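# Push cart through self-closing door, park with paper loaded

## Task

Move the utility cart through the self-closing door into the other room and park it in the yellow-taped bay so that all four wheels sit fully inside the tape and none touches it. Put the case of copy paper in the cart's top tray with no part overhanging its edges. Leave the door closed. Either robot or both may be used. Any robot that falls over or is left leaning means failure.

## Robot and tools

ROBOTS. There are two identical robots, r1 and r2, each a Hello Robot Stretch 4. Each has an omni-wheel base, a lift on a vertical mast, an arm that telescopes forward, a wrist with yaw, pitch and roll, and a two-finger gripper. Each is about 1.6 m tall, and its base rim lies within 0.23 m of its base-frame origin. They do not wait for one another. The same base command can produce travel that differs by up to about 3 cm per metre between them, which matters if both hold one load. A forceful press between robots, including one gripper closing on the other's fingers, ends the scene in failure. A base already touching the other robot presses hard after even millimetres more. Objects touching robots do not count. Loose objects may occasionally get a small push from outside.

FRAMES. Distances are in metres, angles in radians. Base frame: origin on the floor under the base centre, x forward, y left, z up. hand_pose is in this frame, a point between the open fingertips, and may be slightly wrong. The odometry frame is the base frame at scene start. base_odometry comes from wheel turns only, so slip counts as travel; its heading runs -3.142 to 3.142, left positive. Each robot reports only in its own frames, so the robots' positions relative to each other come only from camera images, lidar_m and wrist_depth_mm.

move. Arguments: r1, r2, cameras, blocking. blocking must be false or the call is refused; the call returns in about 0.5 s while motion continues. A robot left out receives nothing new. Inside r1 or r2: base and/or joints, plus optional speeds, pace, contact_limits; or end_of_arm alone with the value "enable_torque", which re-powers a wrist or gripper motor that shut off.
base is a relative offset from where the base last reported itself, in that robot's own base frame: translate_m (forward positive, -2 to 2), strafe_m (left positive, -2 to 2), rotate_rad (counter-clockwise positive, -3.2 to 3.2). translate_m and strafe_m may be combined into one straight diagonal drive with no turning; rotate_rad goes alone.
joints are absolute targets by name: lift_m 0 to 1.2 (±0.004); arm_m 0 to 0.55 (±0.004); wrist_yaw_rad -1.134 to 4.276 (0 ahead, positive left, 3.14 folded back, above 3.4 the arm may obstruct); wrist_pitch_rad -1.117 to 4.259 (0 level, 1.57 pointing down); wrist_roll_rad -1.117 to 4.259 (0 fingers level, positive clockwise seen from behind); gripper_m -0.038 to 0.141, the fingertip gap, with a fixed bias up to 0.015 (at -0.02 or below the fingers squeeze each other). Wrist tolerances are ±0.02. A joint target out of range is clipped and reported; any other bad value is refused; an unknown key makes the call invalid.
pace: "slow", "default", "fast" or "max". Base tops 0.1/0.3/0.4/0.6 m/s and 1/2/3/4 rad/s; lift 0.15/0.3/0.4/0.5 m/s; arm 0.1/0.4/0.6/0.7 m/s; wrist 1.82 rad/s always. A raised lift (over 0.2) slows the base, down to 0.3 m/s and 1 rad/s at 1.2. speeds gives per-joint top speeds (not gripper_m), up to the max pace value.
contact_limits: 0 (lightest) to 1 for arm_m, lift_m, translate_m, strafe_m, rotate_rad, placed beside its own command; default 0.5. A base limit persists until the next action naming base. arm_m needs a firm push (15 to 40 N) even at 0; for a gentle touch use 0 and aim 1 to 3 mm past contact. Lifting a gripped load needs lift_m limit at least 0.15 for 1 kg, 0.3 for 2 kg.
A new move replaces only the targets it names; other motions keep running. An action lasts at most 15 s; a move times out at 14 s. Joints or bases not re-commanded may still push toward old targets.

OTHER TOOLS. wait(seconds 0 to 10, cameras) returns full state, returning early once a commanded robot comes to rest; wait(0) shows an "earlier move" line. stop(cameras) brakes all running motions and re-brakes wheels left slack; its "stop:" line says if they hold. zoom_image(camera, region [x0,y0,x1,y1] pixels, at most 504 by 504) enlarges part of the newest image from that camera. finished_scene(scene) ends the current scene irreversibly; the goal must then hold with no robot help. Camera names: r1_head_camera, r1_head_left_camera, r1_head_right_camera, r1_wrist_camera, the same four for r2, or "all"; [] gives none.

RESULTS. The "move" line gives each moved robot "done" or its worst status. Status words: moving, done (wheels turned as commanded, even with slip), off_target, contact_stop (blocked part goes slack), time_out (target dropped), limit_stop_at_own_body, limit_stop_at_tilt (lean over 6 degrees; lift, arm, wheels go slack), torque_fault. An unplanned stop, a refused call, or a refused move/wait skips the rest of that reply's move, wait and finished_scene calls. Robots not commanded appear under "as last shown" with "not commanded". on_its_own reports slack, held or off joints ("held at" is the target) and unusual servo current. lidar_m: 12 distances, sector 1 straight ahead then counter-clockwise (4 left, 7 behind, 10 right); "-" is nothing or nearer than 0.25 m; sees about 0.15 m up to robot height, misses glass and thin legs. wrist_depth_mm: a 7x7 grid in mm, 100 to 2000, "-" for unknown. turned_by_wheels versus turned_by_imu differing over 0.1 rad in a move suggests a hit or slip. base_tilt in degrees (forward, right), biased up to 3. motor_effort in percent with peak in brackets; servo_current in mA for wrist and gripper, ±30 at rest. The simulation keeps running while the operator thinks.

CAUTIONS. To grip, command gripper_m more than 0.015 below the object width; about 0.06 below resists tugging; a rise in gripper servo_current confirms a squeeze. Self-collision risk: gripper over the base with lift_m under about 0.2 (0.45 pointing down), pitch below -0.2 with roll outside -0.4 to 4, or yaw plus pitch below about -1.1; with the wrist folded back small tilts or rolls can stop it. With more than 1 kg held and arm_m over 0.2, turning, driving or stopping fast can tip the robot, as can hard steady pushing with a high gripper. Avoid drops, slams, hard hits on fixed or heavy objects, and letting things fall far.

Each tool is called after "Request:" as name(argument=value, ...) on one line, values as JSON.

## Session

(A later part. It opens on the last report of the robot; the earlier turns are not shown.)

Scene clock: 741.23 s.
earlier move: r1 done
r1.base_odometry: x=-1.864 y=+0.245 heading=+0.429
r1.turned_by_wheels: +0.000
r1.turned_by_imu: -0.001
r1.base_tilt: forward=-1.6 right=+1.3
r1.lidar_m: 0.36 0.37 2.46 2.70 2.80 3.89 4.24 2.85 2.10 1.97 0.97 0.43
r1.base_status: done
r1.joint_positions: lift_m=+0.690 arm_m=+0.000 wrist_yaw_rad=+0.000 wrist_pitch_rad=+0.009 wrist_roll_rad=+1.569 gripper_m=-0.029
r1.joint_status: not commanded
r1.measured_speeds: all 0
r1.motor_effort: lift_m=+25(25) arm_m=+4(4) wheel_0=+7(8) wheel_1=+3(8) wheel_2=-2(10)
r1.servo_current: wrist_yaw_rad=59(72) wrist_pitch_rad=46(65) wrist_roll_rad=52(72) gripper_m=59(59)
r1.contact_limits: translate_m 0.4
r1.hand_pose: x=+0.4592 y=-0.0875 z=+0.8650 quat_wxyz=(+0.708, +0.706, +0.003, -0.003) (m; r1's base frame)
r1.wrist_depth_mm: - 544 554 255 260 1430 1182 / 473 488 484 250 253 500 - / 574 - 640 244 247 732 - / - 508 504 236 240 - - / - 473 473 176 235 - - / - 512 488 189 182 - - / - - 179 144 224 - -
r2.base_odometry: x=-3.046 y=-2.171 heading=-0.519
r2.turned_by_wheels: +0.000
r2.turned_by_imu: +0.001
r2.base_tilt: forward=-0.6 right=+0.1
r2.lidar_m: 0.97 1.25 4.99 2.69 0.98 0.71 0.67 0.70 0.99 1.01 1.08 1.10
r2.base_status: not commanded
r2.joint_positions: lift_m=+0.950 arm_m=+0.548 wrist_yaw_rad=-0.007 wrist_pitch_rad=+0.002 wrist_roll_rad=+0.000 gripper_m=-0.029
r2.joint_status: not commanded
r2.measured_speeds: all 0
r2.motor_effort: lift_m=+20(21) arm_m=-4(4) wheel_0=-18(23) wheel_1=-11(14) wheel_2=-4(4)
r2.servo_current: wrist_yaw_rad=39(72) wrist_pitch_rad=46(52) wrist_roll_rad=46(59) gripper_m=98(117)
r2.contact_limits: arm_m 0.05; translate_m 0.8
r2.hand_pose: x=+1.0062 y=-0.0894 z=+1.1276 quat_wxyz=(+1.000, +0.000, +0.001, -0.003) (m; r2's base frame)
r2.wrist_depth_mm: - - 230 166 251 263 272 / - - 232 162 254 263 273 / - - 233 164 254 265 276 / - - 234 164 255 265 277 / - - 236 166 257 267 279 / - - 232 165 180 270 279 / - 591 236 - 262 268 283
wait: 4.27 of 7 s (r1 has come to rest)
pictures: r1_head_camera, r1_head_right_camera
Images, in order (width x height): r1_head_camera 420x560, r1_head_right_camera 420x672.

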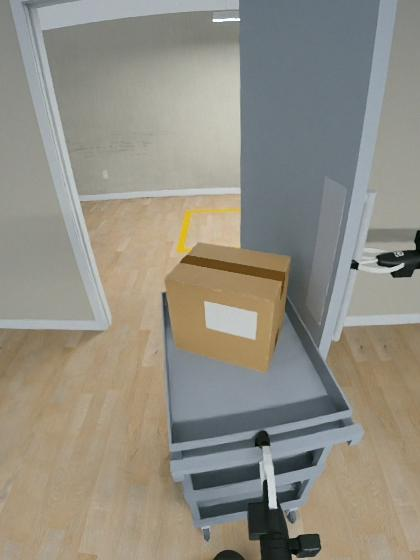

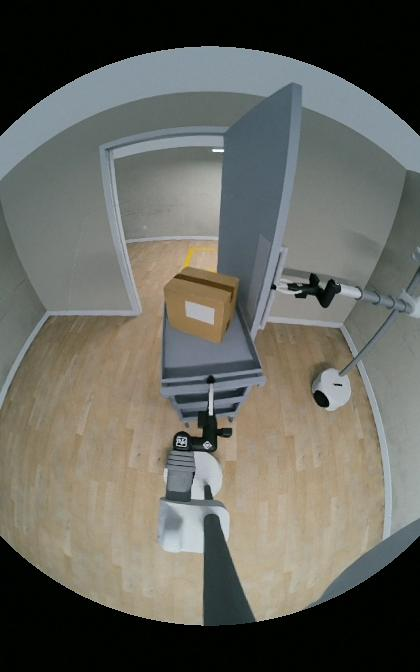

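Request:
move(r2={"base": {"translate_m": -0.14, "strafe_m": -0.03}, "pace": "slow", "contact_limits": {"translate_m": 0.8}}, blocking=false, cameras=[])

Request:
wait(seconds=4, cameras=["r1_head_camera", "r2_head_camera"])

Scene clock: 748.93 s.
move: r2 moving
r1: as last shown
r1.turned_by_imu: +0.000
r1.lidar_m: 0.36 0.38 2.41 2.71 2.83 3.87 4.20 2.86 2.08 1.98 1.01 0.45
r1.motor_effort: lift_m=+25(25) arm_m=+4(4) wheel_0=+6(8) wheel_1=+3(3) wheel_2=-2(2)
r1.servo_current: wrist_yaw_rad=46(72) wrist_pitch_rad=52(65) wrist_roll_rad=39(59) gripper_m=52(59)
r1.contact_limits: translate_m 0.4
r1.wrist_depth_mm: - 549 549 256 259 1464 1205 / 477 488 480 251 253 500 - / 580 - 640 244 246 723 - / - 512 508 180 240 - - / - 477 473 176 235 - - / - 508 492 189 182 - - / - - 178 145 223 - -
r2.base_odometry: x=-3.059 y=-2.167 heading=-0.520
r2.turned_by_wheels: +0.000
r2.turned_by_imu: -0.023
r2.base_tilt: forward=-0.5 right=+0.1
r2.lidar_m: 0.94 1.04 5.01 2.91 0.98 0.69 0.64 0.71 0.94 1.01 1.07 1.13
r2.base_status: translate_m moving; strafe_m moving
r2.joint_positions: lift_m=+0.950 arm_m=+0.548 wrist_yaw_rad=+0.002 wrist_pitch_rad=+0.002 wrist_roll_rad=+0.000 gripper_m=-0.029
r2.joint_status: not commanded
r2.measured_speeds: translate_m=-0.050 strafe_m=-0.007 rotate_rad=+0.014 lift_m=+0.000 arm_m=+0.000 wrist_yaw_rad=+0.090 wrist_pitch_rad=+0.000 wrist_roll_rad=+0.000
r2.motor_effort: lift_m=+20(21) arm_m=-4(4) wheel_0=-18(23) wheel_1=-7(14) wheel_2=+12(12)
r2.servo_current: wrist_yaw_rad=39(65) wrist_pitch_rad=39(46) wrist_roll_rad=59(59) gripper_m=98(98)
r2.contact_limits: arm_m 0.05; translate_m 0.8
r2.hand_pose: x=+1.0070 y=-0.0869 z=+1.1276 quat_wxyz=(+1.000, +0.000, +0.001, +0.001) (m; r2's base frame)
r2.wrist_depth_mm: - - 234 164 251 263 272 / - - 235 165 253 264 274 / - - 236 167 254 266 274 / - - 238 165 255 267 276 / - - 238 169 257 268 277 / - - 183 168 182 272 279 / - 142 239 - 262 272 282
pictures: none
No camera images: "cameras" was empty.

Scene clock: 750.20 s.
earlier move: r2 contact_stop
r1.base_odometry: x=-1.864 y=+0.245 heading=+0.429
r1.turned_by_wheels: +0.000
r1.turned_by_imu: +0.000
r1.base_tilt: forward=-1.6 right=+1.3
r1.lidar_m: 0.36 0.37 2.47 2.71 2.85 3.88 4.20 2.84 2.05 1.97 0.96 0.45
r1.base_status: not commanded
r1.joint_positions: lift_m=+0.690 arm_m=+0.000 wrist_yaw_rad=+0.001 wrist_pitch_rad=+0.009 wrist_roll_rad=+1.569 gripper_m=-0.029
r1.joint_status: not commanded
r1.measured_speeds: all 0
r1.motor_effort: lift_m=+25(25) arm_m=+4(4) wheel_0=+5(8) wheel_1=+2(3) wheel_2=-2(2)
r1.servo_current: wrist_yaw_rad=52(72) wrist_pitch_rad=52(65) wrist_roll_rad=59(78) gripper_m=52(59)
r1.contact_limits: translate_m 0.4
r1.hand_pose: x=+0.4593 y=-0.0872 z=+0.8650 quat_wxyz=(+0.708, +0.706, +0.004, -0.003) (m; r1's base frame)
r1.wrist_depth_mm: - 549 549 255 259 1430 1182 / 473 484 480 249 253 504 - / 554 - 640 243 246 723 - / - 504 504 179 240 - - / - 473 473 175 235 - - / - 517 488 189 184 - - / - - 179 144 223 - -
r2.base_odometry: x=-3.078 y=-2.170 heading=-0.484
r2.turned_by_wheels: +0.035
r2.turned_by_imu: -0.012
r2.base_tilt: forward=-0.7 right=+0.1
r2.lidar_m: 0.93 1.02 5.03 3.13 1.00 0.73 0.68 0.70 0.94 1.02 1.06 1.12
r2.base_status: translate_m contact_stop (by the wheels' count: -0.028 of -0.140); strafe_m contact_stop (by the wheels' count: -0.015 of -0.030)
r2.joint_positions: lift_m=+0.950 arm_m=+0.548 wrist_yaw_rad=+0.002 wrist_pitch_rad=+0.001 wrist_roll_rad=+0.000 gripper_m=-0.029
r2.joint_status: not commanded
r2.measured_speeds: all 0
r2.on_its_own: the wheels are slack since a contact_stop
r2.motor_effort: lift_m=+20(21) arm_m=-4(5) wheel_0=+0(23) wheel_1=+0(14) wheel_2=+0(36)
r2.servo_current: wrist_yaw_rad=46(124) wrist_pitch_rad=46(46) wrist_roll_rad=46(72) gripper_m=98(104)
r2.contact_limits: arm_m 0.05; translate_m 0.8
r2.hand_pose: x=+1.0070 y=-0.0867 z=+1.1279 quat_wxyz=(+1.000, +0.000, +0.000, +0.001) (m; r2's base frame)
r2.wrist_depth_mm: - - 232 160 252 264 276 / - - 233 161 254 266 277 / - - 234 162 255 267 277 / - - 235 165 256 270 279 / - - 236 164 257 271 282 / - - 186 166 180 273 283 / - 683 236 - 260 277 286
wait: 1.27 of 4 s (r2 has come to rest)
pictures: r1_head_camera, r2_head_camera
Images, in order (width x height): r1_head_camera 420x560, r2_head_camera 420x560.

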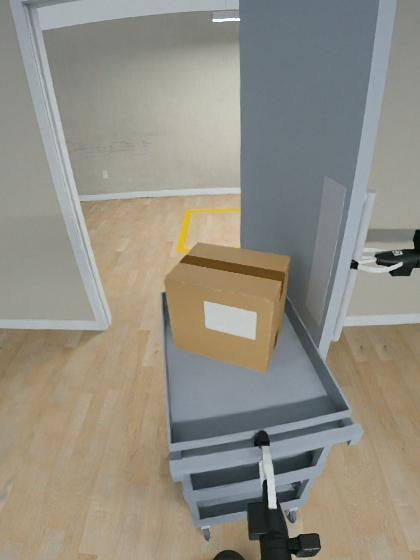

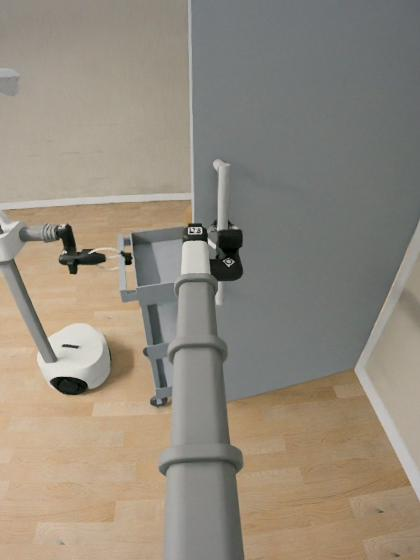

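Request:
move(r1={"base": {"translate_m": 0.35, "strafe_m": -0.02}, "pace": "slow", "contact_limits": {"translate_m": 0.35}}, r2={"base": {"translate_m": -0.01}, "pace": "slow", "contact_limits": {"translate_m": 0.8}}, blocking=false, cameras=[])

Request:
wait(seconds=2, cameras=[])

Request:
wait(seconds=4, cameras=["r1_head_camera", "r2_head_camera"])

Scene clock: 772.43 s.
move: r1 moving; r2 moving
r1.base_odometry: x=-1.852 y=+0.249 heading=+0.429
r1.turned_by_wheels: +0.001
r1.turned_by_imu: +0.000
r1.base_tilt: forward=-1.6 right=+1.3
r1.lidar_m: 0.37 0.36 2.42 2.73 2.86 3.88 - 2.85 2.09 1.98 0.96 0.46
r1.base_status: translate_m moving; strafe_m moving
r1.joint_positions: lift_m=+0.690 arm_m=+0.000 wrist_yaw_rad=+0.001 wrist_pitch_rad=+0.009 wrist_roll_rad=+1.569 gripper_m=-0.029
r1.joint_status: not commanded
r1.measured_speeds: translate_m=+0.048 strafe_m=-0.003 rotate_rad=-0.001 lift_m=+0.000 arm_m=+0.000 wrist_yaw_rad=+0.000 wrist_pitch_rad=+0.000 wrist_roll_rad=+0.000
r1.motor_effort: lift_m=+25(25) arm_m=+4(4) wheel_0=+8(11) wheel_1=+5(5) wheel_2=-7(8)
r1.servo_current: wrist_yaw_rad=59(65) wrist_pitch_rad=59(59) wrist_roll_rad=33(59) gripper_m=46(59)
r1.contact_limits: translate_m 0.35
r1.hand_pose: x=+0.4593 y=-0.0872 z=+0.8650 quat_wxyz=(+0.708, +0.706, +0.004, -0.003) (m; r1's base frame)
r1.wrist_depth_mm: 535 539 539 257 262 1464 1182 / 466 469 473 250 255 492 - / 539 - 654 243 246 707 - / - 512 517 236 239 - - / - 473 469 176 235 - - / - 508 484 189 183 - - / - - 179 144 223 - -
r2.base_odometry: x=-3.086 y=-2.166 heading=-0.485
r2.turned_by_wheels: +0.000
r2.turned_by_imu: -0.001
r2.base_tilt: forward=-0.6 right=+0.0
r2.lidar_m: 0.96 1.06 4.99 3.08 0.98 0.72 0.66 0.70 0.96 1.00 1.05 1.10
r2.base_status: translate_m moving
r2.joint_positions: lift_m=+0.950 arm_m=+0.548 wrist_yaw_rad=+0.003 wrist_pitch_rad=+0.001 wrist_roll_rad=+0.000 gripper_m=-0.029
r2.joint_status: not commanded
r2.measured_speeds: translate_m=-0.012 strafe_m=-0.003 rotate_rad=+0.006 lift_m=+0.000 arm_m=+0.000 wrist_yaw_rad=+0.004 wrist_pitch_rad=+0.000 wrist_roll_rad=+0.000
r2.motor_effort: lift_m=+20(20) arm_m=-4(4) wheel_0=-10(10) wheel_1=-8(8) wheel_2=+13(13)
r2.servo_current: wrist_yaw_rad=39(59) wrist_pitch_rad=39(46) wrist_roll_rad=52(52) gripper_m=91(98)
r2.contact_limits: arm_m 0.05; translate_m 0.8
r2.hand_pose: x=+1.0071 y=-0.0867 z=+1.1279 quat_wxyz=(+1.000, +0.000, +0.000, +0.001) (m; r2's base frame)
r2.wrist_depth_mm: - - 234 162 253 265 274 / - - 234 163 255 266 274 / - - 236 165 256 268 277 / - - 237 166 257 270 281 / - - 238 167 258 271 282 / - - 186 168 180 273 285 / - 144 240 - 264 270 285
pictures: none
No camera images: "cameras" was empty.

Scene clock: 772.87 s.
earlier move: r1 moving; r2 done
r1.base_odometry: x=-1.823 y=+0.261 heading=+0.429
r1.turned_by_wheels: +0.000
r1.turned_by_imu: +0.000
r1.base_tilt: forward=-1.7 right=+1.3
r1.lidar_m: 0.37 0.37 2.39 2.73 2.85 3.90 - 2.85 2.08 1.97 0.91 0.44
r1.base_status: translate_m moving; strafe_m moving
r1.joint_positions: lift_m=+0.690 arm_m=+0.000 wrist_yaw_rad=+0.001 wrist_pitch_rad=+0.009 wrist_roll_rad=+1.569 gripper_m=-0.029
r1.joint_status: not commanded
r1.measured_speeds: translate_m=+0.091 strafe_m=-0.006 rotate_rad=-0.003 lift_m=+0.000 arm_m=+0.000 wrist_yaw_rad=+0.000 wrist_pitch_rad=+0.000 wrist_roll_rad=+0.000
r1.motor_effort: lift_m=+25(25) arm_m=+4(4) wheel_0=+8(12) wheel_1=+6(7) wheel_2=-8(9)
r1.servo_current: wrist_yaw_rad=52(65) wrist_pitch_rad=65(65) wrist_roll_rad=52(59) gripper_m=52(59)
r1.contact_limits: translate_m 0.35
r1.hand_pose: x=+0.4593 y=-0.0872 z=+0.8650 quat_wxyz=(+0.708, +0.706, +0.004, -0.003) (m; r1's base frame)
r1.wrist_depth_mm: 504 504 517 257 262 459 1042 / 436 445 459 251 254 488 - / - - - 244 246 715 - / - 521 521 236 240 - - / - 469 466 175 234 - - / - 508 492 188 183 - - / - - 179 144 223 - -
r2.base_odometry: x=-3.086 y=-2.165 heading=-0.484
r2.turned_by_wheels: +0.001
r2.turned_by_imu: -0.006
r2.base_tilt: forward=-0.6 right=+0.1
r2.lidar_m: 0.94 1.22 5.02 3.17 1.03 0.71 0.67 0.71 0.94 1.02 1.07 1.11
r2.base_status: done
r2.joint_positions: lift_m=+0.950 arm_m=+0.548 wrist_yaw_rad=+0.005 wrist_pitch_rad=+0.001 wrist_roll_rad=+0.000 gripper_m=-0.029
r2.joint_status: not commanded
r2.measured_speeds: all 0
r2.motor_effort: lift_m=+20(20) arm_m=-4(4) wheel_0=-6(13) wheel_1=-6(8) wheel_2=+16(16)
r2.servo_current: wrist_yaw_rad=52(59) wrist_pitch_rad=39(46) wrist_roll_rad=52(52) gripper_m=98(104)
r2.contact_limits: arm_m 0.05; translate_m 0.8
r2.hand_pose: x=+1.0073 y=-0.0859 z=+1.1279 quat_wxyz=(+1.000, +0.000, +0.000, +0.003) (m; r2's base frame)
r2.wrist_depth_mm: - - 233 162 253 265 276 / - - 236 163 254 266 278 / - - 236 165 256 267 277 / - - 237 167 258 271 281 / - - 239 167 258 271 281 / - - 186 166 180 274 283 / - 597 239 - 264 279 287
wait: 0.43 of 2 s (r2 has come to rest)
pictures: none
No camera images: "cameras" was empty.

Scene clock: 776.73 s.
earlier move: r1 done
r1.base_odometry: x=-1.537 y=+0.373 heading=+0.430
r1.turned_by_wheels: +0.000
r1.turned_by_imu: +0.002
r1.base_tilt: forward=-1.6 right=+1.3
r1.lidar_m: 0.37 0.35 1.96 2.74 2.87 3.95 - 2.81 2.06 1.12 0.62 0.41
r1.base_status: done
r1.joint_positions: lift_m=+0.690 arm_m=+0.000 wrist_yaw_rad=+0.002 wrist_pitch_rad=+0.009 wrist_roll_rad=+1.569 gripper_m=-0.029
r1.joint_status: not commanded
r1.measured_speeds: all 0
r1.motor_effort: lift_m=+25(25) arm_m=+4(4) wheel_0=+9(12) wheel_1=+3(8) wheel_2=+1(9)
r1.servo_current: wrist_yaw_rad=59(72) wrist_pitch_rad=59(65) wrist_roll_rad=59(65) gripper_m=52(59)
r1.contact_limits: translate_m 0.35
r1.hand_pose: x=+0.4594 y=-0.0868 z=+0.8650 quat_wxyz=(+0.708, +0.706, +0.004, -0.003) (m; r1's base frame)
r1.wrist_depth_mm: 227 234 232 - 241 243 256 / 289 301 307 249 253 264 266 / 424 433 449 245 247 488 418 / - - 627 236 240 - - / - 559 500 175 235 - - / - 455 445 188 185 - - / - 484 179 144 223 - -
r2.base_odometry: x=-3.086 y=-2.165 heading=-0.484
r2.turned_by_wheels: +0.000
r2.turned_by_imu: +0.001
r2.base_tilt: forward=-0.6 right=+0.1
r2.lidar_m: 0.94 1.15 5.03 3.16 1.04 0.72 0.66 0.70 0.93 1.02 1.06 1.11
r2.base_status: done
r2.joint_positions: lift_m=+0.950 arm_m=+0.548 wrist_yaw_rad=+0.005 wrist_pitch_rad=+0.001 wrist_roll_rad=+0.000 gripper_m=-0.029
r2.joint_status: not commanded
r2.measured_speeds: all 0
r2.motor_effort: lift_m=+20(20) arm_m=-4(4) wheel_0=-7(13) wheel_1=-6(8) wheel_2=+16(16)
r2.servo_current: wrist_yaw_rad=46(65) wrist_pitch_rad=46(46) wrist_roll_rad=52(59) gripper_m=98(104)
r2.contact_limits: arm_m 0.05; translate_m 0.8
r2.hand_pose: x=+1.0073 y=-0.0859 z=+1.1279 quat_wxyz=(+1.000, +0.000, +0.000, +0.003) (m; r2's base frame)
r2.wrist_depth_mm: - - 234 162 254 266 274 / - - 236 163 254 267 276 / - - 236 165 256 267 277 / - - 237 166 257 270 279 / - - 238 167 258 271 282 / - - 186 167 179 274 283 / 504 517 240 - 263 276 285
wait: 3.87 of 4 s (r1 has come to rest)
pictures: r1_head_camera, r2_head_camera
Images, in order (width x height): r1_head_camera 420x560, r2_head_camera 420x560.

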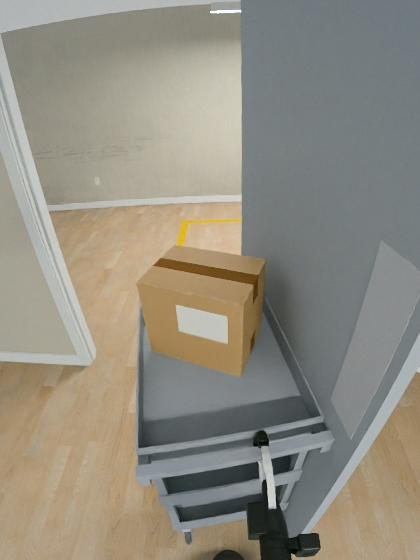

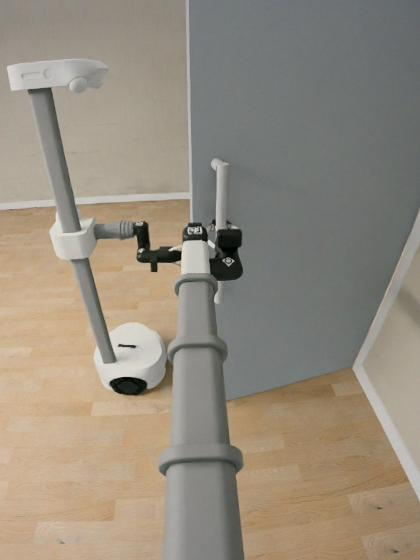

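Request:
move(r1={"base": {"translate_m": 0.3, "strafe_m": 0.02}, "pace": "slow", "contact_limits": {"translate_m": 0.35}}, blocking=false, cameras=[])

Request:
wait(seconds=6, cameras=["r1_head_camera", "r1_head_right_camera"])

Scene clock: 788.87 s.
move: r1 moving
r1.base_odometry: x=-1.527 y=+0.379 heading=+0.431
r1.turned_by_wheels: +0.001
r1.turned_by_imu: +0.000
r1.base_tilt: forward=-1.6 right=+1.3
r1.lidar_m: 0.36 0.35 1.92 2.74 2.84 3.93 - 2.81 2.05 1.13 0.57 0.42
r1.base_status: translate_m moving; strafe_m moving
r1.joint_positions: lift_m=+0.690 arm_m=+0.000 wrist_yaw_rad=+0.002 wrist_pitch_rad=+0.009 wrist_roll_rad=+1.569 gripper_m=-0.029
r1.joint_status: not commanded
r1.measured_speeds: translate_m=+0.049 strafe_m=+0.004 rotate_rad=+0.002 lift_m=+0.000 arm_m=+0.000 wrist_yaw_rad=+0.000 wrist_pitch_rad=+0.000 wrist_roll_rad=+0.000
r1.motor_effort: lift_m=+25(25) arm_m=+4(4) wheel_0=+9(11) wheel_1=+6(8) wheel_2=-6(7)
r1.servo_current: wrist_yaw_rad=46(52) wrist_pitch_rad=52(59) wrist_roll_rad=33(65) gripper_m=59(59)
r1.contact_limits: translate_m 0.35
r1.hand_pose: x=+0.4594 y=-0.0868 z=+0.8650 quat_wxyz=(+0.708, +0.706, +0.004, -0.003) (m; r1's base frame)
r1.wrist_depth_mm: 225 230 229 - 239 241 241 / 287 297 304 248 252 264 266 / 415 433 445 243 246 492 413 / - - 597 236 240 - - / - 564 504 175 235 - - / - 452 442 189 185 - - / - 480 179 144 221 - -
r2: as last shown
r2.turned_by_imu: +0.002
r2.lidar_m: 0.93 1.16 5.03 3.16 1.01 0.72 0.65 0.70 0.95 1.01 1.05 1.13
r2.motor_effort: lift_m=+20(20) arm_m=-4(4) wheel_0=-6(7) wheel_1=-6(6) wheel_2=+16(16)
r2.servo_current: wrist_yaw_rad=59(59) wrist_pitch_rad=46(46) wrist_roll_rad=46(59) gripper_m=91(98)
r2.contact_limits: arm_m 0.05; translate_m 0.8
r2.wrist_depth_mm: - - 235 162 255 265 276 / - - 236 163 255 267 277 / - - 236 165 257 268 277 / - - 237 166 257 268 279 / - - 239 167 259 272 282 / - - 186 167 180 274 285 / 508 512 240 - 263 278 286
pictures: none
No camera images: "cameras" was empty.

Scene clock: 792.67 s.
earlier move: r1 done
r1.base_odometry: x=-1.273 y=+0.516 heading=+0.431
r1.turned_by_wheels: +0.000
r1.turned_by_imu: +0.001
r1.base_tilt: forward=-1.6 right=+1.3
r1.lidar_m: 0.36 0.37 1.54 2.73 2.85 3.91 - 2.85 2.09 0.27 0.26 0.31
r1.base_status: done
r1.joint_positions: lift_m=+0.690 arm_m=+0.000 wrist_yaw_rad=+0.003 wrist_pitch_rad=+0.009 wrist_roll_rad=+1.569 gripper_m=-0.029
r1.joint_status: not commanded
r1.measured_speeds: all 0
r1.motor_effort: lift_m=+25(25) arm_m=+4(4) wheel_0=+7(13) wheel_1=+4(9) wheel_2=+0(7)
r1.servo_current: wrist_yaw_rad=46(65) wrist_pitch_rad=65(65) wrist_roll_rad=52(65) gripper_m=59(59)
r1.contact_limits: translate_m 0.35
r1.hand_pose: x=+0.4595 y=-0.0866 z=+0.8650 quat_wxyz=(+0.708, +0.706, +0.004, -0.002) (m; r1's base frame)
r1.wrist_depth_mm: 177 183 180 174 184 187 198 / 224 230 237 - 248 253 254 / 324 338 349 242 246 272 277 / 508 525 549 236 240 559 - / - - 554 175 235 - - / - 455 442 189 185 - - / - 459 179 144 224 - -
r2.base_odometry: x=-3.086 y=-2.165 heading=-0.484
r2.turned_by_wheels: +0.000
r2.turned_by_imu: +0.001
r2.base_tilt: forward=-0.6 right=+0.1
r2.lidar_m: 0.94 4.22 5.04 3.15 1.01 0.70 0.65 0.71 0.95 1.02 1.06 1.13
r2.base_status: not commanded
r2.joint_positions: lift_m=+0.950 arm_m=+0.548 wrist_yaw_rad=+0.005 wrist_pitch_rad=+0.001 wrist_roll_rad=+0.000 gripper_m=-0.029
r2.joint_status: not commanded
r2.measured_speeds: all 0
r2.motor_effort: lift_m=+20(20) arm_m=-4(4) wheel_0=-7(7) wheel_1=-6(6) wheel_2=+16(16)
r2.servo_current: wrist_yaw_rad=52(65) wrist_pitch_rad=39(46) wrist_roll_rad=52(59) gripper_m=104(104)
r2.contact_limits: arm_m 0.05; translate_m 0.8
r2.hand_pose: x=+1.0073 y=-0.0859 z=+1.1279 quat_wxyz=(+1.000, +0.000, +0.000, +0.003) (m; r2's base frame)
r2.wrist_depth_mm: - 433 234 162 254 265 276 / - 433 235 163 255 266 277 / - 436 236 165 257 267 278 / - 436 237 167 257 270 281 / - 433 239 167 259 270 282 / - 433 186 167 180 274 282 / 413 413 239 - 264 277 286
wait: 3.80 of 6 s (r1 has come to rest)
pictures: r1_head_camera, r1_head_right_camera
Images, in order (width x height): r1_head_camera 420x560, r1_head_right_camera 420x672.

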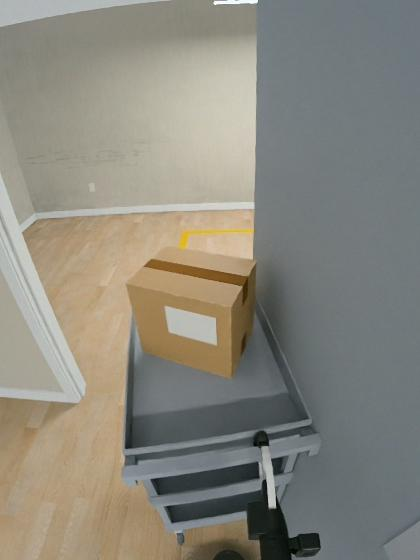

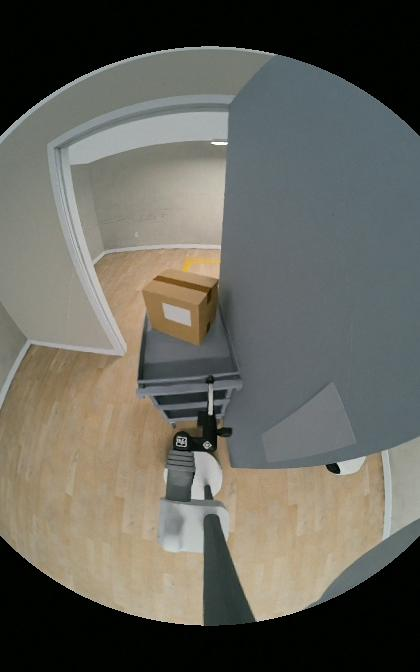

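Request:
move(r1={"base": {"translate_m": 0.3, "strafe_m": 0.07}, "pace": "slow", "contact_limits": {"translate_m": 0.35}}, blocking=false, cameras=[])

Request:
wait(seconds=6, cameras=["r1_head_camera", "r1_head_right_camera"])

Scene clock: 805.37 s.
move: r1 moving
r1.base_odometry: x=-1.263 y=+0.524 heading=+0.431
r1.turned_by_wheels: +0.001
r1.turned_by_imu: +0.000
r1.base_tilt: forward=-1.6 right=+1.3
r1.lidar_m: 0.37 0.37 1.53 2.72 2.84 3.92 - 2.85 2.10 0.28 0.25 0.34
r1.base_status: translate_m moving; strafe_m moving
r1.joint_positions: lift_m=+0.690 arm_m=+0.000 wrist_yaw_rad=+0.003 wrist_pitch_rad=+0.009 wrist_roll_rad=+1.569 gripper_m=-0.029
r1.joint_status: not commanded
r1.measured_speeds: translate_m=+0.049 strafe_m=+0.011 rotate_rad=+0.003 lift_m=+0.000 arm_m=+0.000 wrist_yaw_rad=+0.000 wrist_pitch_rad=+0.000 wrist_roll_rad=+0.000
r1.motor_effort: lift_m=+24(25) arm_m=+4(4) wheel_0=+7(9) wheel_1=+7(8) wheel_2=-6(7)
r1.servo_current: wrist_yaw_rad=46(65) wrist_pitch_rad=52(59) wrist_roll_rad=59(65) gripper_m=46(59)
r1.contact_limits: translate_m 0.35
r1.hand_pose: x=+0.4595 y=-0.0866 z=+0.8650 quat_wxyz=(+0.708, +0.706, +0.004, -0.002) (m; r1's base frame)
r1.wrist_depth_mm: 176 183 180 175 184 187 197 / 224 229 237 - 249 252 253 / 322 334 351 241 246 272 277 / 500 525 554 238 240 627 - / - - 544 175 235 - - / - 455 439 188 183 - - / - 455 178 144 224 - -
r2: as last shown
r2.turned_by_imu: +0.002
r2.lidar_m: 0.93 4.18 5.04 3.18 1.03 0.72 0.66 0.68 0.97 1.02 1.05 1.12
r2.motor_effort: lift_m=+20(20) arm_m=-4(4) wheel_0=-6(7) wheel_1=-6(6) wheel_2=+16(16)
r2.servo_current: wrist_yaw_rad=59(65) wrist_pitch_rad=39(46) wrist_roll_rad=46(59) gripper_m=98(98)
r2.contact_limits: arm_m 0.05; translate_m 0.8
r2.wrist_depth_mm: - 427 235 162 254 266 274 / - 427 235 163 256 266 278 / - 427 236 165 256 268 277 / - 430 237 167 256 270 279 / - 433 238 167 258 271 281 / - 436 186 167 179 276 283 / 433 413 240 - 264 276 286
pictures: none
No camera images: "cameras" was empty.

Scene clock: 809.20 s.
earlier move: r1 done
r1.base_odometry: x=-1.030 y=+0.705 heading=+0.431
r1.turned_by_wheels: -0.001
r1.turned_by_imu: +0.000
r1.base_tilt: forward=-1.6 right=+1.3
r1.lidar_m: 0.36 0.34 1.07 2.66 2.77 3.82 - 3.05 0.32 0.26 0.28 0.35
r1.base_status: done
r1.joint_positions: lift_m=+0.690 arm_m=+0.000 wrist_yaw_rad=+0.002 wrist_pitch_rad=+0.009 wrist_roll_rad=+1.569 gripper_m=-0.029
r1.joint_status: not commanded
r1.measured_speeds: all 0
r1.motor_effort: lift_m=+25(25) arm_m=+4(4) wheel_0=+2(9) wheel_1=+2(8) wheel_2=-3(8)
r1.servo_current: wrist_yaw_rad=52(72) wrist_pitch_rad=65(65) wrist_roll_rad=52(65) gripper_m=52(59)
r1.contact_limits: translate_m 0.35
r1.hand_pose: x=+0.4594 y=-0.0869 z=+0.8650 quat_wxyz=(+0.708, +0.706, +0.004, -0.003) (m; r1's base frame)
r1.wrist_depth_mm: 184 189 187 182 191 195 194 / 229 236 241 - 252 254 256 / 317 325 336 247 250 270 276 / 512 530 - 240 242 554 - / - - 574 177 236 - - / - 469 436 189 182 - - / - 442 179 144 221 - -
r2.base_odometry: x=-3.086 y=-2.165 heading=-0.484
r2.turned_by_wheels: +0.000
r2.turned_by_imu: +0.001
r2.base_tilt: forward=-0.6 right=+0.1
r2.lidar_m: 0.95 4.18 5.04 3.17 1.02 0.73 0.65 0.71 0.92 1.00 1.09 1.11
r2.base_status: not commanded
r2.joint_positions: lift_m=+0.950 arm_m=+0.548 wrist_yaw_rad=+0.005 wrist_pitch_rad=+0.001 wrist_roll_rad=+0.000 gripper_m=-0.029
r2.joint_status: not commanded
r2.measured_speeds: all 0
r2.motor_effort: lift_m=+20(20) arm_m=-4(4) wheel_0=-6(7) wheel_1=-6(6) wheel_2=+16(16)
r2.servo_current: wrist_yaw_rad=52(65) wrist_pitch_rad=39(52) wrist_roll_rad=39(65) gripper_m=91(104)
r2.contact_limits: arm_m 0.05; translate_m 0.8
r2.hand_pose: x=+1.0073 y=-0.0859 z=+1.1279 quat_wxyz=(+1.000, +0.000, +0.000, +0.003) (m; r2's base frame)
r2.wrist_depth_mm: - - 234 162 253 265 274 / - - 236 163 256 266 278 / - - 236 165 256 267 277 / - - 237 167 257 270 279 / - - 238 167 259 271 281 / - - 186 167 180 274 285 / - - 239 - 265 278 286
wait: 3.83 of 6 s (r1 has come to rest)
pictures: r1_head_camera, r1_head_right_camera
Images, in order (width x height): r1_head_camera 420x560, r1_head_right_camera 420x672.

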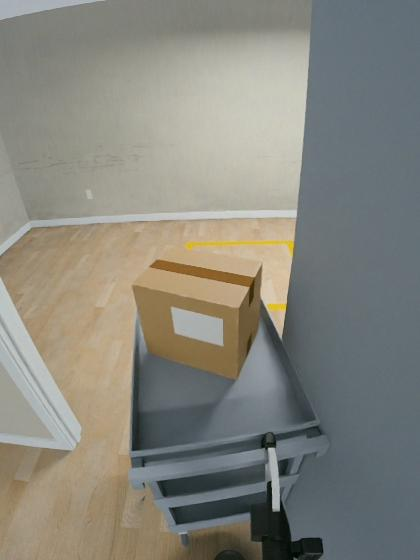

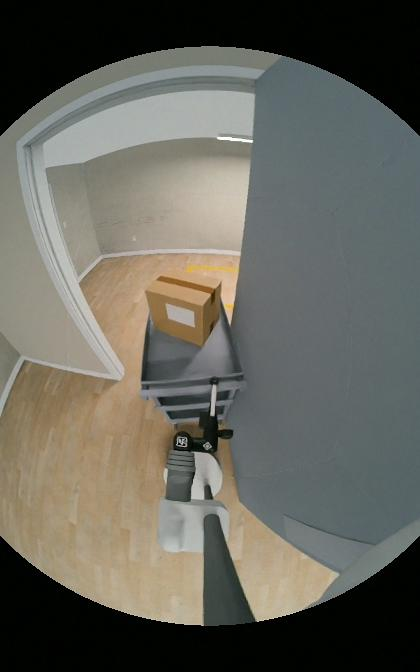

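Request:
move(r1={"base": {"translate_m": 0.3, "strafe_m": 0.11}, "pace": "slow", "contact_limits": {"translate_m": 0.35}}, blocking=false, cameras=[])

Request:
wait(seconds=6, cameras=["r1_head_camera", "r1_head_right_camera"])

Scene clock: 815.63 s.
move: r1 moving
r1.base_odometry: x=-1.021 y=+0.714 heading=+0.431
r1.turned_by_wheels: +0.000
r1.turned_by_imu: -0.001
r1.base_tilt: forward=-1.6 right=+1.3
r1.lidar_m: 0.36 0.35 1.09 2.65 2.79 3.81 - 3.08 0.32 0.26 0.28 0.34
r1.base_status: translate_m moving; strafe_m moving
r1.joint_positions: lift_m=+0.690 arm_m=+0.000 wrist_yaw_rad=+0.000 wrist_pitch_rad=+0.009 wrist_roll_rad=+1.569 gripper_m=-0.029
r1.joint_status: not commanded
r1.measured_speeds: translate_m=+0.048 strafe_m=+0.018 rotate_rad=+0.000 lift_m=+0.000 arm_m=+0.000 wrist_yaw_rad=-0.008 wrist_pitch_rad=+0.000 wrist_roll_rad=+0.000
r1.motor_effort: lift_m=+25(25) arm_m=+4(4) wheel_0=+2(5) wheel_1=+6(7) wheel_2=-9(9)
r1.servo_current: wrist_yaw_rad=46(59) wrist_pitch_rad=46(65) wrist_roll_rad=39(65) gripper_m=52(59)
r1.contact_limits: translate_m 0.35
r1.hand_pose: x=+0.4592 y=-0.0874 z=+0.8650 quat_wxyz=(+0.708, +0.706, +0.003, -0.003) (m; r1's base frame)
r1.wrist_depth_mm: 186 190 188 182 193 196 196 / 229 236 243 - 251 256 258 / 317 325 338 247 251 272 277 / 508 - - 241 242 723 - / - - 580 176 236 - - / - 469 436 189 182 - - / - 442 179 144 221 - -
r2: as last shown
r2.lidar_m: 0.93 4.19 5.01 3.19 1.02 0.69 0.66 0.67 0.93 1.02 1.07 1.11
r2.motor_effort: lift_m=+20(20) arm_m=-4(4) wheel_0=-7(7) wheel_1=-6(6) wheel_2=+16(16)
r2.servo_current: wrist_yaw_rad=52(59) wrist_pitch_rad=46(46) wrist_roll_rad=46(52) gripper_m=91(98)
r2.contact_limits: arm_m 0.05; translate_m 0.8
r2.wrist_depth_mm: - - 234 162 253 265 276 / - - 236 163 255 267 278 / - - 236 164 257 268 277 / - - 237 167 257 270 278 / - - 239 167 260 271 282 / - - 186 167 180 273 283 / - - 240 - 264 277 286
pictures: none
No camera images: "cameras" was empty.

Scene clock: 819.53 s.
earlier move: r1 done
r1.base_odometry: x=-0.804 y=+0.930 heading=+0.431
r1.turned_by_wheels: +0.000
r1.turned_by_imu: +0.000
r1.base_tilt: forward=-1.6 right=+1.3
r1.lidar_m: 0.36 0.38 0.80 1.96 2.65 3.67 - 0.64 0.37 0.33 0.33 0.41
r1.base_status: done
r1.joint_positions: lift_m=+0.690 arm_m=+0.000 wrist_yaw_rad=-0.002 wrist_pitch_rad=+0.009 wrist_roll_rad=+1.569 gripper_m=-0.029
r1.joint_status: not commanded
r1.measured_speeds: all 0
r1.motor_effort: lift_m=+25(25) arm_m=+4(4) wheel_0=+1(5) wheel_1=+3(8) wheel_2=-3(10)
r1.servo_current: wrist_yaw_rad=39(72) wrist_pitch_rad=59(65) wrist_roll_rad=59(65) gripper_m=59(65)
r1.contact_limits: translate_m 0.35
r1.hand_pose: x=+0.4591 y=-0.0879 z=+0.8650 quat_wxyz=(+0.708, +0.706, +0.003, -0.004) (m; r1's base frame)
r1.wrist_depth_mm: 362 332 366 324 325 382 1098 / - - - - 253 1366 1118 / - - - 238 242 1430 264 / - - - 177 237 - - / - - 521 230 234 - - / - 459 439 188 181 - - / - 469 182 145 224 - -
r2.base_odometry: x=-3.086 y=-2.165 heading=-0.484
r2.turned_by_wheels: +0.000
r2.turned_by_imu: +0.001
r2.base_tilt: forward=-0.6 right=+0.1
r2.lidar_m: 0.95 4.21 5.04 3.18 1.03 0.71 0.66 0.71 0.92 1.01 1.06 1.12
r2.base_status: not commanded
r2.joint_positions: lift_m=+0.950 arm_m=+0.548 wrist_yaw_rad=+0.005 wrist_pitch_rad=+0.001 wrist_roll_rad=+0.000 gripper_m=-0.029
r2.joint_status: not commanded
r2.measured_speeds: all 0
r2.motor_effort: lift_m=+20(20) arm_m=-4(4) wheel_0=-6(7) wheel_1=-6(6) wheel_2=+16(16)
r2.servo_current: wrist_yaw_rad=52(65) wrist_pitch_rad=46(46) wrist_roll_rad=46(65) gripper_m=98(104)
r2.contact_limits: arm_m 0.05; translate_m 0.8
r2.hand_pose: x=+1.0073 y=-0.0859 z=+1.1279 quat_wxyz=(+1.000, +0.000, +0.000, +0.003) (m; r2's base frame)
r2.wrist_depth_mm: - - 233 162 253 264 276 / - - 236 163 255 266 276 / - - 237 165 256 268 278 / - - 237 167 257 268 279 / - - 238 167 260 271 285 / - - 186 166 180 274 285 / - - 240 - 264 277 286
wait: 3.90 of 6 s (r1 has come to rest)
pictures: r1_head_camera, r1_head_right_camera
Images, in order (width x height): r1_head_camera 420x560, r1_head_right_camera 420x672.

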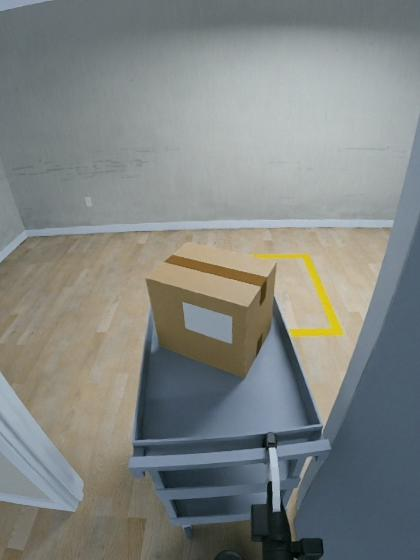

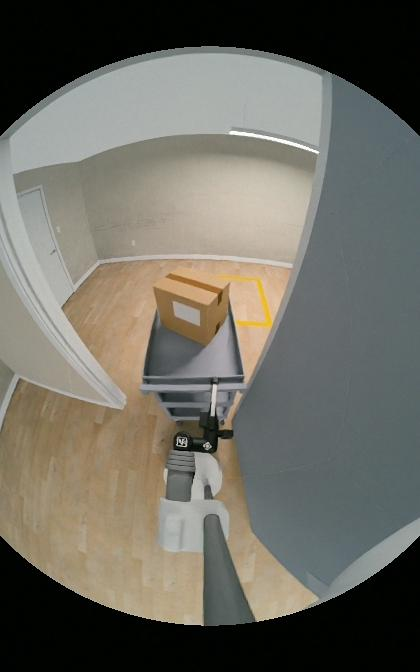

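Request:
move(r1={"base": {"translate_m": 0.32, "strafe_m": 0.12}, "pace": "slow", "contact_limits": {"translate_m": 0.35}}, blocking=false, cameras=[])

Request:
wait(seconds=6, cameras=["r1_head_camera", "r1_head_left_camera"])

Scene clock: 838.13 s.
move: r1 moving
r1.base_odometry: x=-0.794 y=+0.939 heading=+0.431
r1.turned_by_wheels: +0.000
r1.turned_by_imu: -0.001
r1.base_tilt: forward=-1.6 right=+1.3
r1.lidar_m: 0.37 0.38 0.82 1.89 2.64 3.64 - 0.63 0.38 0.33 0.33 0.43
r1.base_status: translate_m moving; strafe_m moving
r1.joint_positions: lift_m=+0.690 arm_m=+0.000 wrist_yaw_rad=-0.002 wrist_pitch_rad=+0.009 wrist_roll_rad=+1.569 gripper_m=-0.029
r1.joint_status: not commanded
r1.measured_speeds: translate_m=+0.048 strafe_m=+0.018 rotate_rad=+0.001 lift_m=+0.000 arm_m=+0.000 wrist_yaw_rad=+0.000 wrist_pitch_rad=+0.000 wrist_roll_rad=+0.000
r1.motor_effort: lift_m=+25(25) arm_m=+4(4) wheel_0=+1(4) wheel_1=+6(7) wheel_2=-8(9)
r1.servo_current: wrist_yaw_rad=46(59) wrist_pitch_rad=52(59) wrist_roll_rad=59(59) gripper_m=46(59)
r1.contact_limits: translate_m 0.35
r1.hand_pose: x=+0.4591 y=-0.0879 z=+0.8650 quat_wxyz=(+0.708, +0.706, +0.003, -0.004) (m; r1's base frame)
r1.wrist_depth_mm: 353 366 370 353 359 1537 1098 / - - - - 247 1397 1118 / - - - 239 242 1397 266 / - - - 176 237 - - / - - 525 230 233 - - / - 449 436 189 182 - - / - 469 181 144 224 - -
r2: as last shown
r2.turned_by_imu: +0.003
r2.lidar_m: 0.95 4.19 5.05 3.19 1.03 0.72 0.66 0.69 0.92 1.03 1.08 1.11
r2.servo_current: wrist_yaw_rad=65(65) wrist_pitch_rad=39(46) wrist_roll_rad=46(59) gripper_m=85(98)
r2.contact_limits: arm_m 0.05; translate_m 0.8
r2.wrist_depth_mm: - - 234 162 254 266 276 / - - 235 163 256 267 277 / - - 236 165 256 268 277 / - - 238 167 258 270 281 / - - 239 167 258 270 282 / - - 186 166 180 274 285 / - - 239 - 264 276 286
pictures: none
No camera images: "cameras" was empty.

Scene clock: 842.27 s.
earlier move: r1 done
r1.base_odometry: x=-0.563 y=+1.172 heading=+0.431
r1.turned_by_wheels: +0.000
r1.turned_by_imu: +0.000
r1.base_tilt: forward=-1.6 right=+1.3
r1.lidar_m: 0.39 0.41 0.59 0.62 2.52 3.47 - 0.73 0.44 0.38 0.39 0.43
r1.base_status: done
r1.joint_positions: lift_m=+0.690 arm_m=+0.000 wrist_yaw_rad=-0.002 wrist_pitch_rad=+0.009 wrist_roll_rad=+1.569 gripper_m=-0.029
r1.joint_status: not commanded
r1.measured_speeds: all 0
r1.motor_effort: lift_m=+25(25) arm_m=+4(4) wheel_0=+2(6) wheel_1=+3(8) wheel_2=-3(9)
r1.servo_current: wrist_yaw_rad=59(72) wrist_pitch_rad=59(65) wrist_roll_rad=52(65) gripper_m=52(65)
r1.contact_limits: translate_m 0.35
r1.hand_pose: x=+0.4591 y=-0.0879 z=+0.8650 quat_wxyz=(+0.708, +0.706, +0.003, -0.004) (m; r1's base frame)
r1.wrist_depth_mm: - - - - - 1661 1229 / - - - - 234 242 243 / - - - 229 233 1464 - / - - 597 170 231 - - / - 496 469 169 232 - - / - 473 452 188 182 - - / - - 182 144 229 - -
r2.base_odometry: x=-3.086 y=-2.165 heading=-0.484
r2.turned_by_wheels: +0.000
r2.turned_by_imu: +0.001
r2.base_tilt: forward=-0.6 right=+0.1
r2.lidar_m: 0.93 4.22 5.06 3.15 1.01 0.70 0.65 0.69 0.95 1.00 1.06 1.11
r2.base_status: not commanded
r2.joint_positions: lift_m=+0.950 arm_m=+0.548 wrist_yaw_rad=+0.005 wrist_pitch_rad=+0.001 wrist_roll_rad=+0.000 gripper_m=-0.029
r2.joint_status: not commanded
r2.measured_speeds: all 0
r2.motor_effort: lift_m=+20(20) arm_m=-4(4) wheel_0=-6(7) wheel_1=-6(6) wheel_2=+16(16)
r2.servo_current: wrist_yaw_rad=46(72) wrist_pitch_rad=39(46) wrist_roll_rad=46(65) gripper_m=91(104)
r2.contact_limits: arm_m 0.05; translate_m 0.8
r2.hand_pose: x=+1.0073 y=-0.0859 z=+1.1279 quat_wxyz=(+1.000, +0.000, +0.000, +0.003) (m; r2's base frame)
r2.wrist_depth_mm: - - 234 162 253 265 276 / - - 235 163 255 267 278 / - - 236 165 256 267 281 / - - 237 167 258 270 279 / - - 238 167 259 271 282 / - - 186 166 180 274 285 / - - 240 - 263 278 285
wait: 4.13 of 6 s (r1 has come to rest)
pictures: r1_head_camera, r1_head_left_camera
Images, in order (width x height): r1_head_camera 420x560, r1_head_left_camera 420x672.

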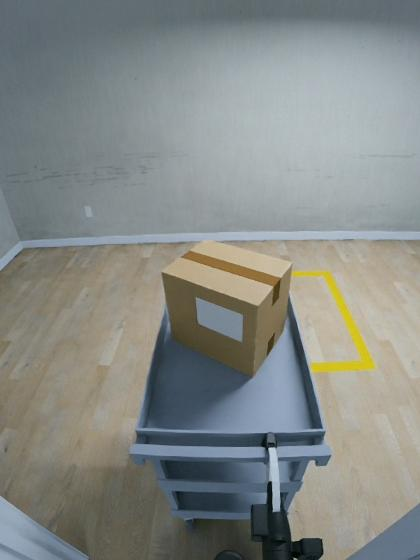

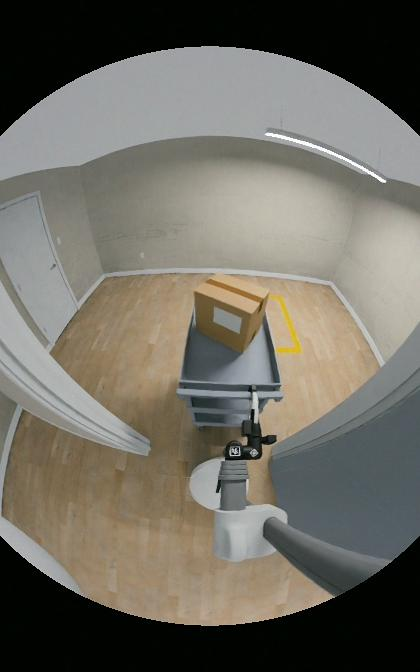

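Request:
move(r1={"base": {"translate_m": 0.2, "strafe_m": 0.15}, "pace": "slow", "contact_limits": {"translate_m": 0.35}}, blocking=false, cameras=[])

Request:
wait(seconds=6, cameras=["r1_head_camera"])

Scene clock: 862.03 s.
move: r1 moving
r1.base_odometry: x=-0.556 y=+1.184 heading=+0.430
r1.turned_by_wheels: -0.001
r1.turned_by_imu: -0.002
r1.base_tilt: forward=-1.6 right=+1.3
r1.lidar_m: 0.37 0.39 0.56 0.62 2.53 3.45 - 0.76 0.46 0.40 0.40 0.40
r1.base_status: translate_m moving; strafe_m moving
r1.joint_positions: lift_m=+0.690 arm_m=+0.000 wrist_yaw_rad=-0.002 wrist_pitch_rad=+0.009 wrist_roll_rad=+1.569 gripper_m=-0.029
r1.joint_status: not commanded
r1.measured_speeds: translate_m=+0.043 strafe_m=+0.032 rotate_rad=-0.001 lift_m=+0.000 arm_m=+0.000 wrist_yaw_rad=+0.000 wrist_pitch_rad=+0.000 wrist_roll_rad=+0.000
r1.motor_effort: lift_m=+25(25) arm_m=+4(4) wheel_0=-8(8) wheel_1=+6(8) wheel_2=-9(9)
r1.servo_current: wrist_yaw_rad=52(65) wrist_pitch_rad=52(59) wrist_roll_rad=52(59) gripper_m=52(59)
r1.contact_limits: translate_m 0.35
r1.hand_pose: x=+0.4591 y=-0.0879 z=+0.8650 quat_wxyz=(+0.708, +0.706, +0.003, -0.004) (m; r1's base frame)
r1.wrist_depth_mm: - - - - - 1661 1229 / - - - - 234 241 244 / - - - 231 233 1397 - / - - 591 170 231 - - / - 500 477 169 231 - - / - 477 449 189 182 - - / - - 182 134 229 - -
r2: as last shown
r2.turned_by_imu: +0.003
r2.base_tilt: forward=-0.6 right=+0.0
r2.lidar_m: 0.93 4.20 5.03 3.21 1.03 0.72 0.65 0.71 0.95 1.02 1.07 1.13
r2.servo_current: wrist_yaw_rad=52(59) wrist_pitch_rad=46(52) wrist_roll_rad=46(52) gripper_m=98(104)
r2.contact_limits: arm_m 0.05; translate_m 0.8
r2.wrist_depth_mm: - - 234 162 254 264 274 / - - 235 163 254 265 277 / - - 237 165 256 270 278 / - - 237 166 257 270 279 / - - 238 167 259 271 282 / - - 187 166 180 273 283 / - - 240 - 263 277 287
pictures: none
No camera images: "cameras" was empty.

Scene clock: 865.23 s.
earlier move: r1 done
r1.base_odometry: x=-0.444 y=+1.392 heading=+0.430
r1.turned_by_wheels: +0.000
r1.turned_by_imu: +0.000
r1.base_tilt: forward=-1.6 right=+1.3
r1.lidar_m: 0.37 0.42 2.37 0.39 2.35 3.27 - 0.91 0.58 0.53 2.54 0.41
r1.base_status: done
r1.joint_positions: lift_m=+0.690 arm_m=+0.000 wrist_yaw_rad=-0.002 wrist_pitch_rad=+0.009 wrist_roll_rad=+1.569 gripper_m=-0.029
r1.joint_status: not commanded
r1.measured_speeds: all 0
r1.motor_effort: lift_m=+25(25) arm_m=+4(4) wheel_0=-7(9) wheel_1=+2(8) wheel_2=-4(9)
r1.servo_current: wrist_yaw_rad=59(65) wrist_pitch_rad=59(65) wrist_roll_rad=46(78) gripper_m=59(59)
r1.contact_limits: translate_m 0.35
r1.hand_pose: x=+0.4591 y=-0.0879 z=+0.8650 quat_wxyz=(+0.708, +0.706, +0.003, -0.004) (m; r1's base frame)
r1.wrist_depth_mm: - - - 149 - 1618 1182 / - - - - 213 220 221 / - - 585 156 216 - - / - 504 488 159 220 - - / - 473 469 164 225 - - / - - 504 189 181 - - / - - 179 144 236 - -
r2.base_odometry: x=-3.086 y=-2.165 heading=-0.484
r2.turned_by_wheels: +0.000
r2.turned_by_imu: +0.000
r2.base_tilt: forward=-0.6 right=+0.1
r2.lidar_m: 0.96 4.19 5.03 3.16 0.99 0.72 0.66 0.68 0.94 1.03 1.06 1.09
r2.base_status: not commanded
r2.joint_positions: lift_m=+0.950 arm_m=+0.548 wrist_yaw_rad=+0.005 wrist_pitch_rad=+0.001 wrist_roll_rad=+0.000 gripper_m=-0.029
r2.joint_status: not commanded
r2.measured_speeds: all 0
r2.motor_effort: lift_m=+20(20) arm_m=-4(4) wheel_0=-6(7) wheel_1=-6(7) wheel_2=+16(16)
r2.servo_current: wrist_yaw_rad=52(65) wrist_pitch_rad=39(52) wrist_roll_rad=46(59) gripper_m=91(104)
r2.contact_limits: arm_m 0.05; translate_m 0.8
r2.hand_pose: x=+1.0073 y=-0.0859 z=+1.1279 quat_wxyz=(+1.000, +0.000, +0.000, +0.003) (m; r2's base frame)
r2.wrist_depth_mm: - - 234 162 254 265 274 / - - 235 163 256 266 277 / - - 237 165 256 268 278 / - - 237 166 257 270 279 / - - 238 167 259 272 282 / - - 186 167 180 274 285 / - - 239 - 263 277 286
wait: 3.20 of 6 s (r1 has come to rest)
pictures: r1_head_camera
Images, in order (width x height): r1_head_camera 420x560.

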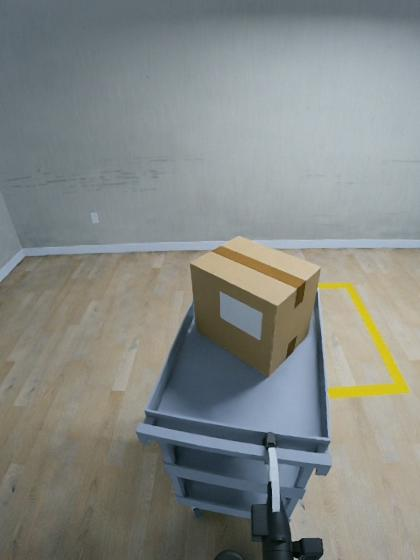

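Request:
move(r1={"base": {"translate_m": 0.35, "strafe_m": 0.08}, "pace": "slow", "contact_limits": {"translate_m": 0.35}}, blocking=false, cameras=[])

Request:
wait(seconds=6, cameras=["r1_head_camera"])

Scene clock: 876.43 s.
move: r1 moving
r1.base_odometry: x=-0.434 y=+1.400 heading=+0.430
r1.turned_by_wheels: +0.000
r1.turned_by_imu: +0.000
r1.base_tilt: forward=-1.6 right=+1.3
r1.lidar_m: 0.37 0.44 2.37 0.39 2.35 3.26 - 0.91 0.57 0.52 2.57 0.40
r1.base_status: translate_m moving; strafe_m moving
r1.joint_positions: lift_m=+0.690 arm_m=+0.000 wrist_yaw_rad=-0.002 wrist_pitch_rad=+0.009 wrist_roll_rad=+1.569 gripper_m=-0.029
r1.joint_status: not commanded
r1.measured_speeds: translate_m=+0.048 strafe_m=+0.012 rotate_rad=-0.001 lift_m=+0.000 arm_m=+0.000 wrist_yaw_rad=+0.000 wrist_pitch_rad=+0.000 wrist_roll_rad=+0.000
r1.motor_effort: lift_m=+25(25) arm_m=+4(4) wheel_0=+4(4) wheel_1=+5(8) wheel_2=-7(9)
r1.servo_current: wrist_yaw_rad=59(59) wrist_pitch_rad=59(65) wrist_roll_rad=65(65) gripper_m=52(52)
r1.contact_limits: translate_m 0.35
r1.hand_pose: x=+0.4591 y=-0.0879 z=+0.8650 quat_wxyz=(+0.708, +0.706, +0.003, -0.004) (m; r1's base frame)
r1.wrist_depth_mm: - - - - - 1576 1205 / - - - - 211 220 220 / - - 580 154 215 - - / - 500 488 159 220 - - / - 477 469 163 225 - - / - - 512 189 182 - - / - - 179 144 237 - -
r2: as last shown
r2.turned_by_imu: +0.002
r2.lidar_m: 0.94 4.18 5.03 3.16 1.01 0.72 0.67 0.70 0.91 1.00 1.06 1.12
r2.motor_effort: lift_m=+20(20) arm_m=-4(4) wheel_0=-6(7) wheel_1=-6(6) wheel_2=+16(16)
r2.servo_current: wrist_yaw_rad=46(59) wrist_pitch_rad=39(46) wrist_roll_rad=52(59) gripper_m=98(104)
r2.contact_limits: arm_m 0.05; translate_m 0.8
r2.wrist_depth_mm: - - 233 162 254 266 274 / - - 236 163 255 266 277 / - - 236 165 257 267 277 / - - 238 167 257 268 281 / - - 238 167 259 271 282 / - - 186 167 179 276 283 / - - 240 - 263 279 286
pictures: none
No camera images: "cameras" was empty.

Scene clock: 880.77 s.
earlier move: r1 done
r1.base_odometry: x=-0.159 y=+1.611 heading=+0.431
r1.turned_by_wheels: +0.000
r1.turned_by_imu: +0.001
r1.base_tilt: forward=-1.6 right=+1.3
r1.lidar_m: 0.41 0.44 2.24 0.91 0.41 0.50 - 0.93 0.69 0.98 2.66 0.40
r1.base_status: done
r1.joint_positions: lift_m=+0.690 arm_m=+0.000 wrist_yaw_rad=-0.002 wrist_pitch_rad=+0.009 wrist_roll_rad=+1.569 gripper_m=-0.029
r1.joint_status: not commanded
r1.measured_speeds: all 0
r1.motor_effort: lift_m=+25(25) arm_m=+4(4) wheel_0=+3(9) wheel_1=+2(9) wheel_2=-2(9)
r1.servo_current: wrist_yaw_rad=46(72) wrist_pitch_rad=52(65) wrist_roll_rad=39(72) gripper_m=46(65)
r1.contact_limits: translate_m 0.35
r1.hand_pose: x=+0.4591 y=-0.0879 z=+0.8650 quat_wxyz=(+0.708, +0.706, +0.003, -0.004) (m; r1's base frame)
r1.wrist_depth_mm: - - - 140 - 1499 1182 / - - - 141 203 209 210 / - - 535 147 208 - - / - 469 459 - 216 - - / - 504 488 159 223 - - / - - 544 189 182 - - / - - 178 145 241 - -
r2.base_odometry: x=-3.086 y=-2.165 heading=-0.484
r2.turned_by_wheels: +0.000
r2.turned_by_imu: +0.001
r2.base_tilt: forward=-0.6 right=+0.0
r2.lidar_m: 0.95 4.20 5.03 3.15 1.01 0.69 0.66 0.70 0.92 1.02 1.06 1.12
r2.base_status: not commanded
r2.joint_positions: lift_m=+0.950 arm_m=+0.548 wrist_yaw_rad=+0.005 wrist_pitch_rad=+0.001 wrist_roll_rad=+0.000 gripper_m=-0.029
r2.joint_status: not commanded
r2.measured_speeds: all 0
r2.motor_effort: lift_m=+20(20) arm_m=-4(4) wheel_0=-7(7) wheel_1=-6(7) wheel_2=+15(16)
r2.servo_current: wrist_yaw_rad=52(65) wrist_pitch_rad=39(46) wrist_roll_rad=39(59) gripper_m=98(104)
r2.contact_limits: arm_m 0.05; translate_m 0.8
r2.hand_pose: x=+1.0073 y=-0.0859 z=+1.1279 quat_wxyz=(+1.000, +0.000, +0.000, +0.003) (m; r2's base frame)
r2.wrist_depth_mm: - - 234 162 253 266 274 / - - 236 163 255 266 277 / - - 236 165 256 267 277 / - - 237 167 257 270 279 / - - 238 167 259 271 282 / - - 186 167 179 274 285 / - - 240 - 264 277 286
wait: 4.33 of 6 s (r1 has come to rest)
pictures: r1_head_camera
Images, in order (width x height): r1_head_camera 420x560.

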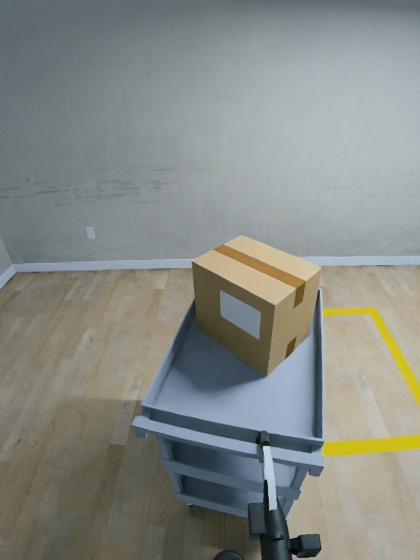

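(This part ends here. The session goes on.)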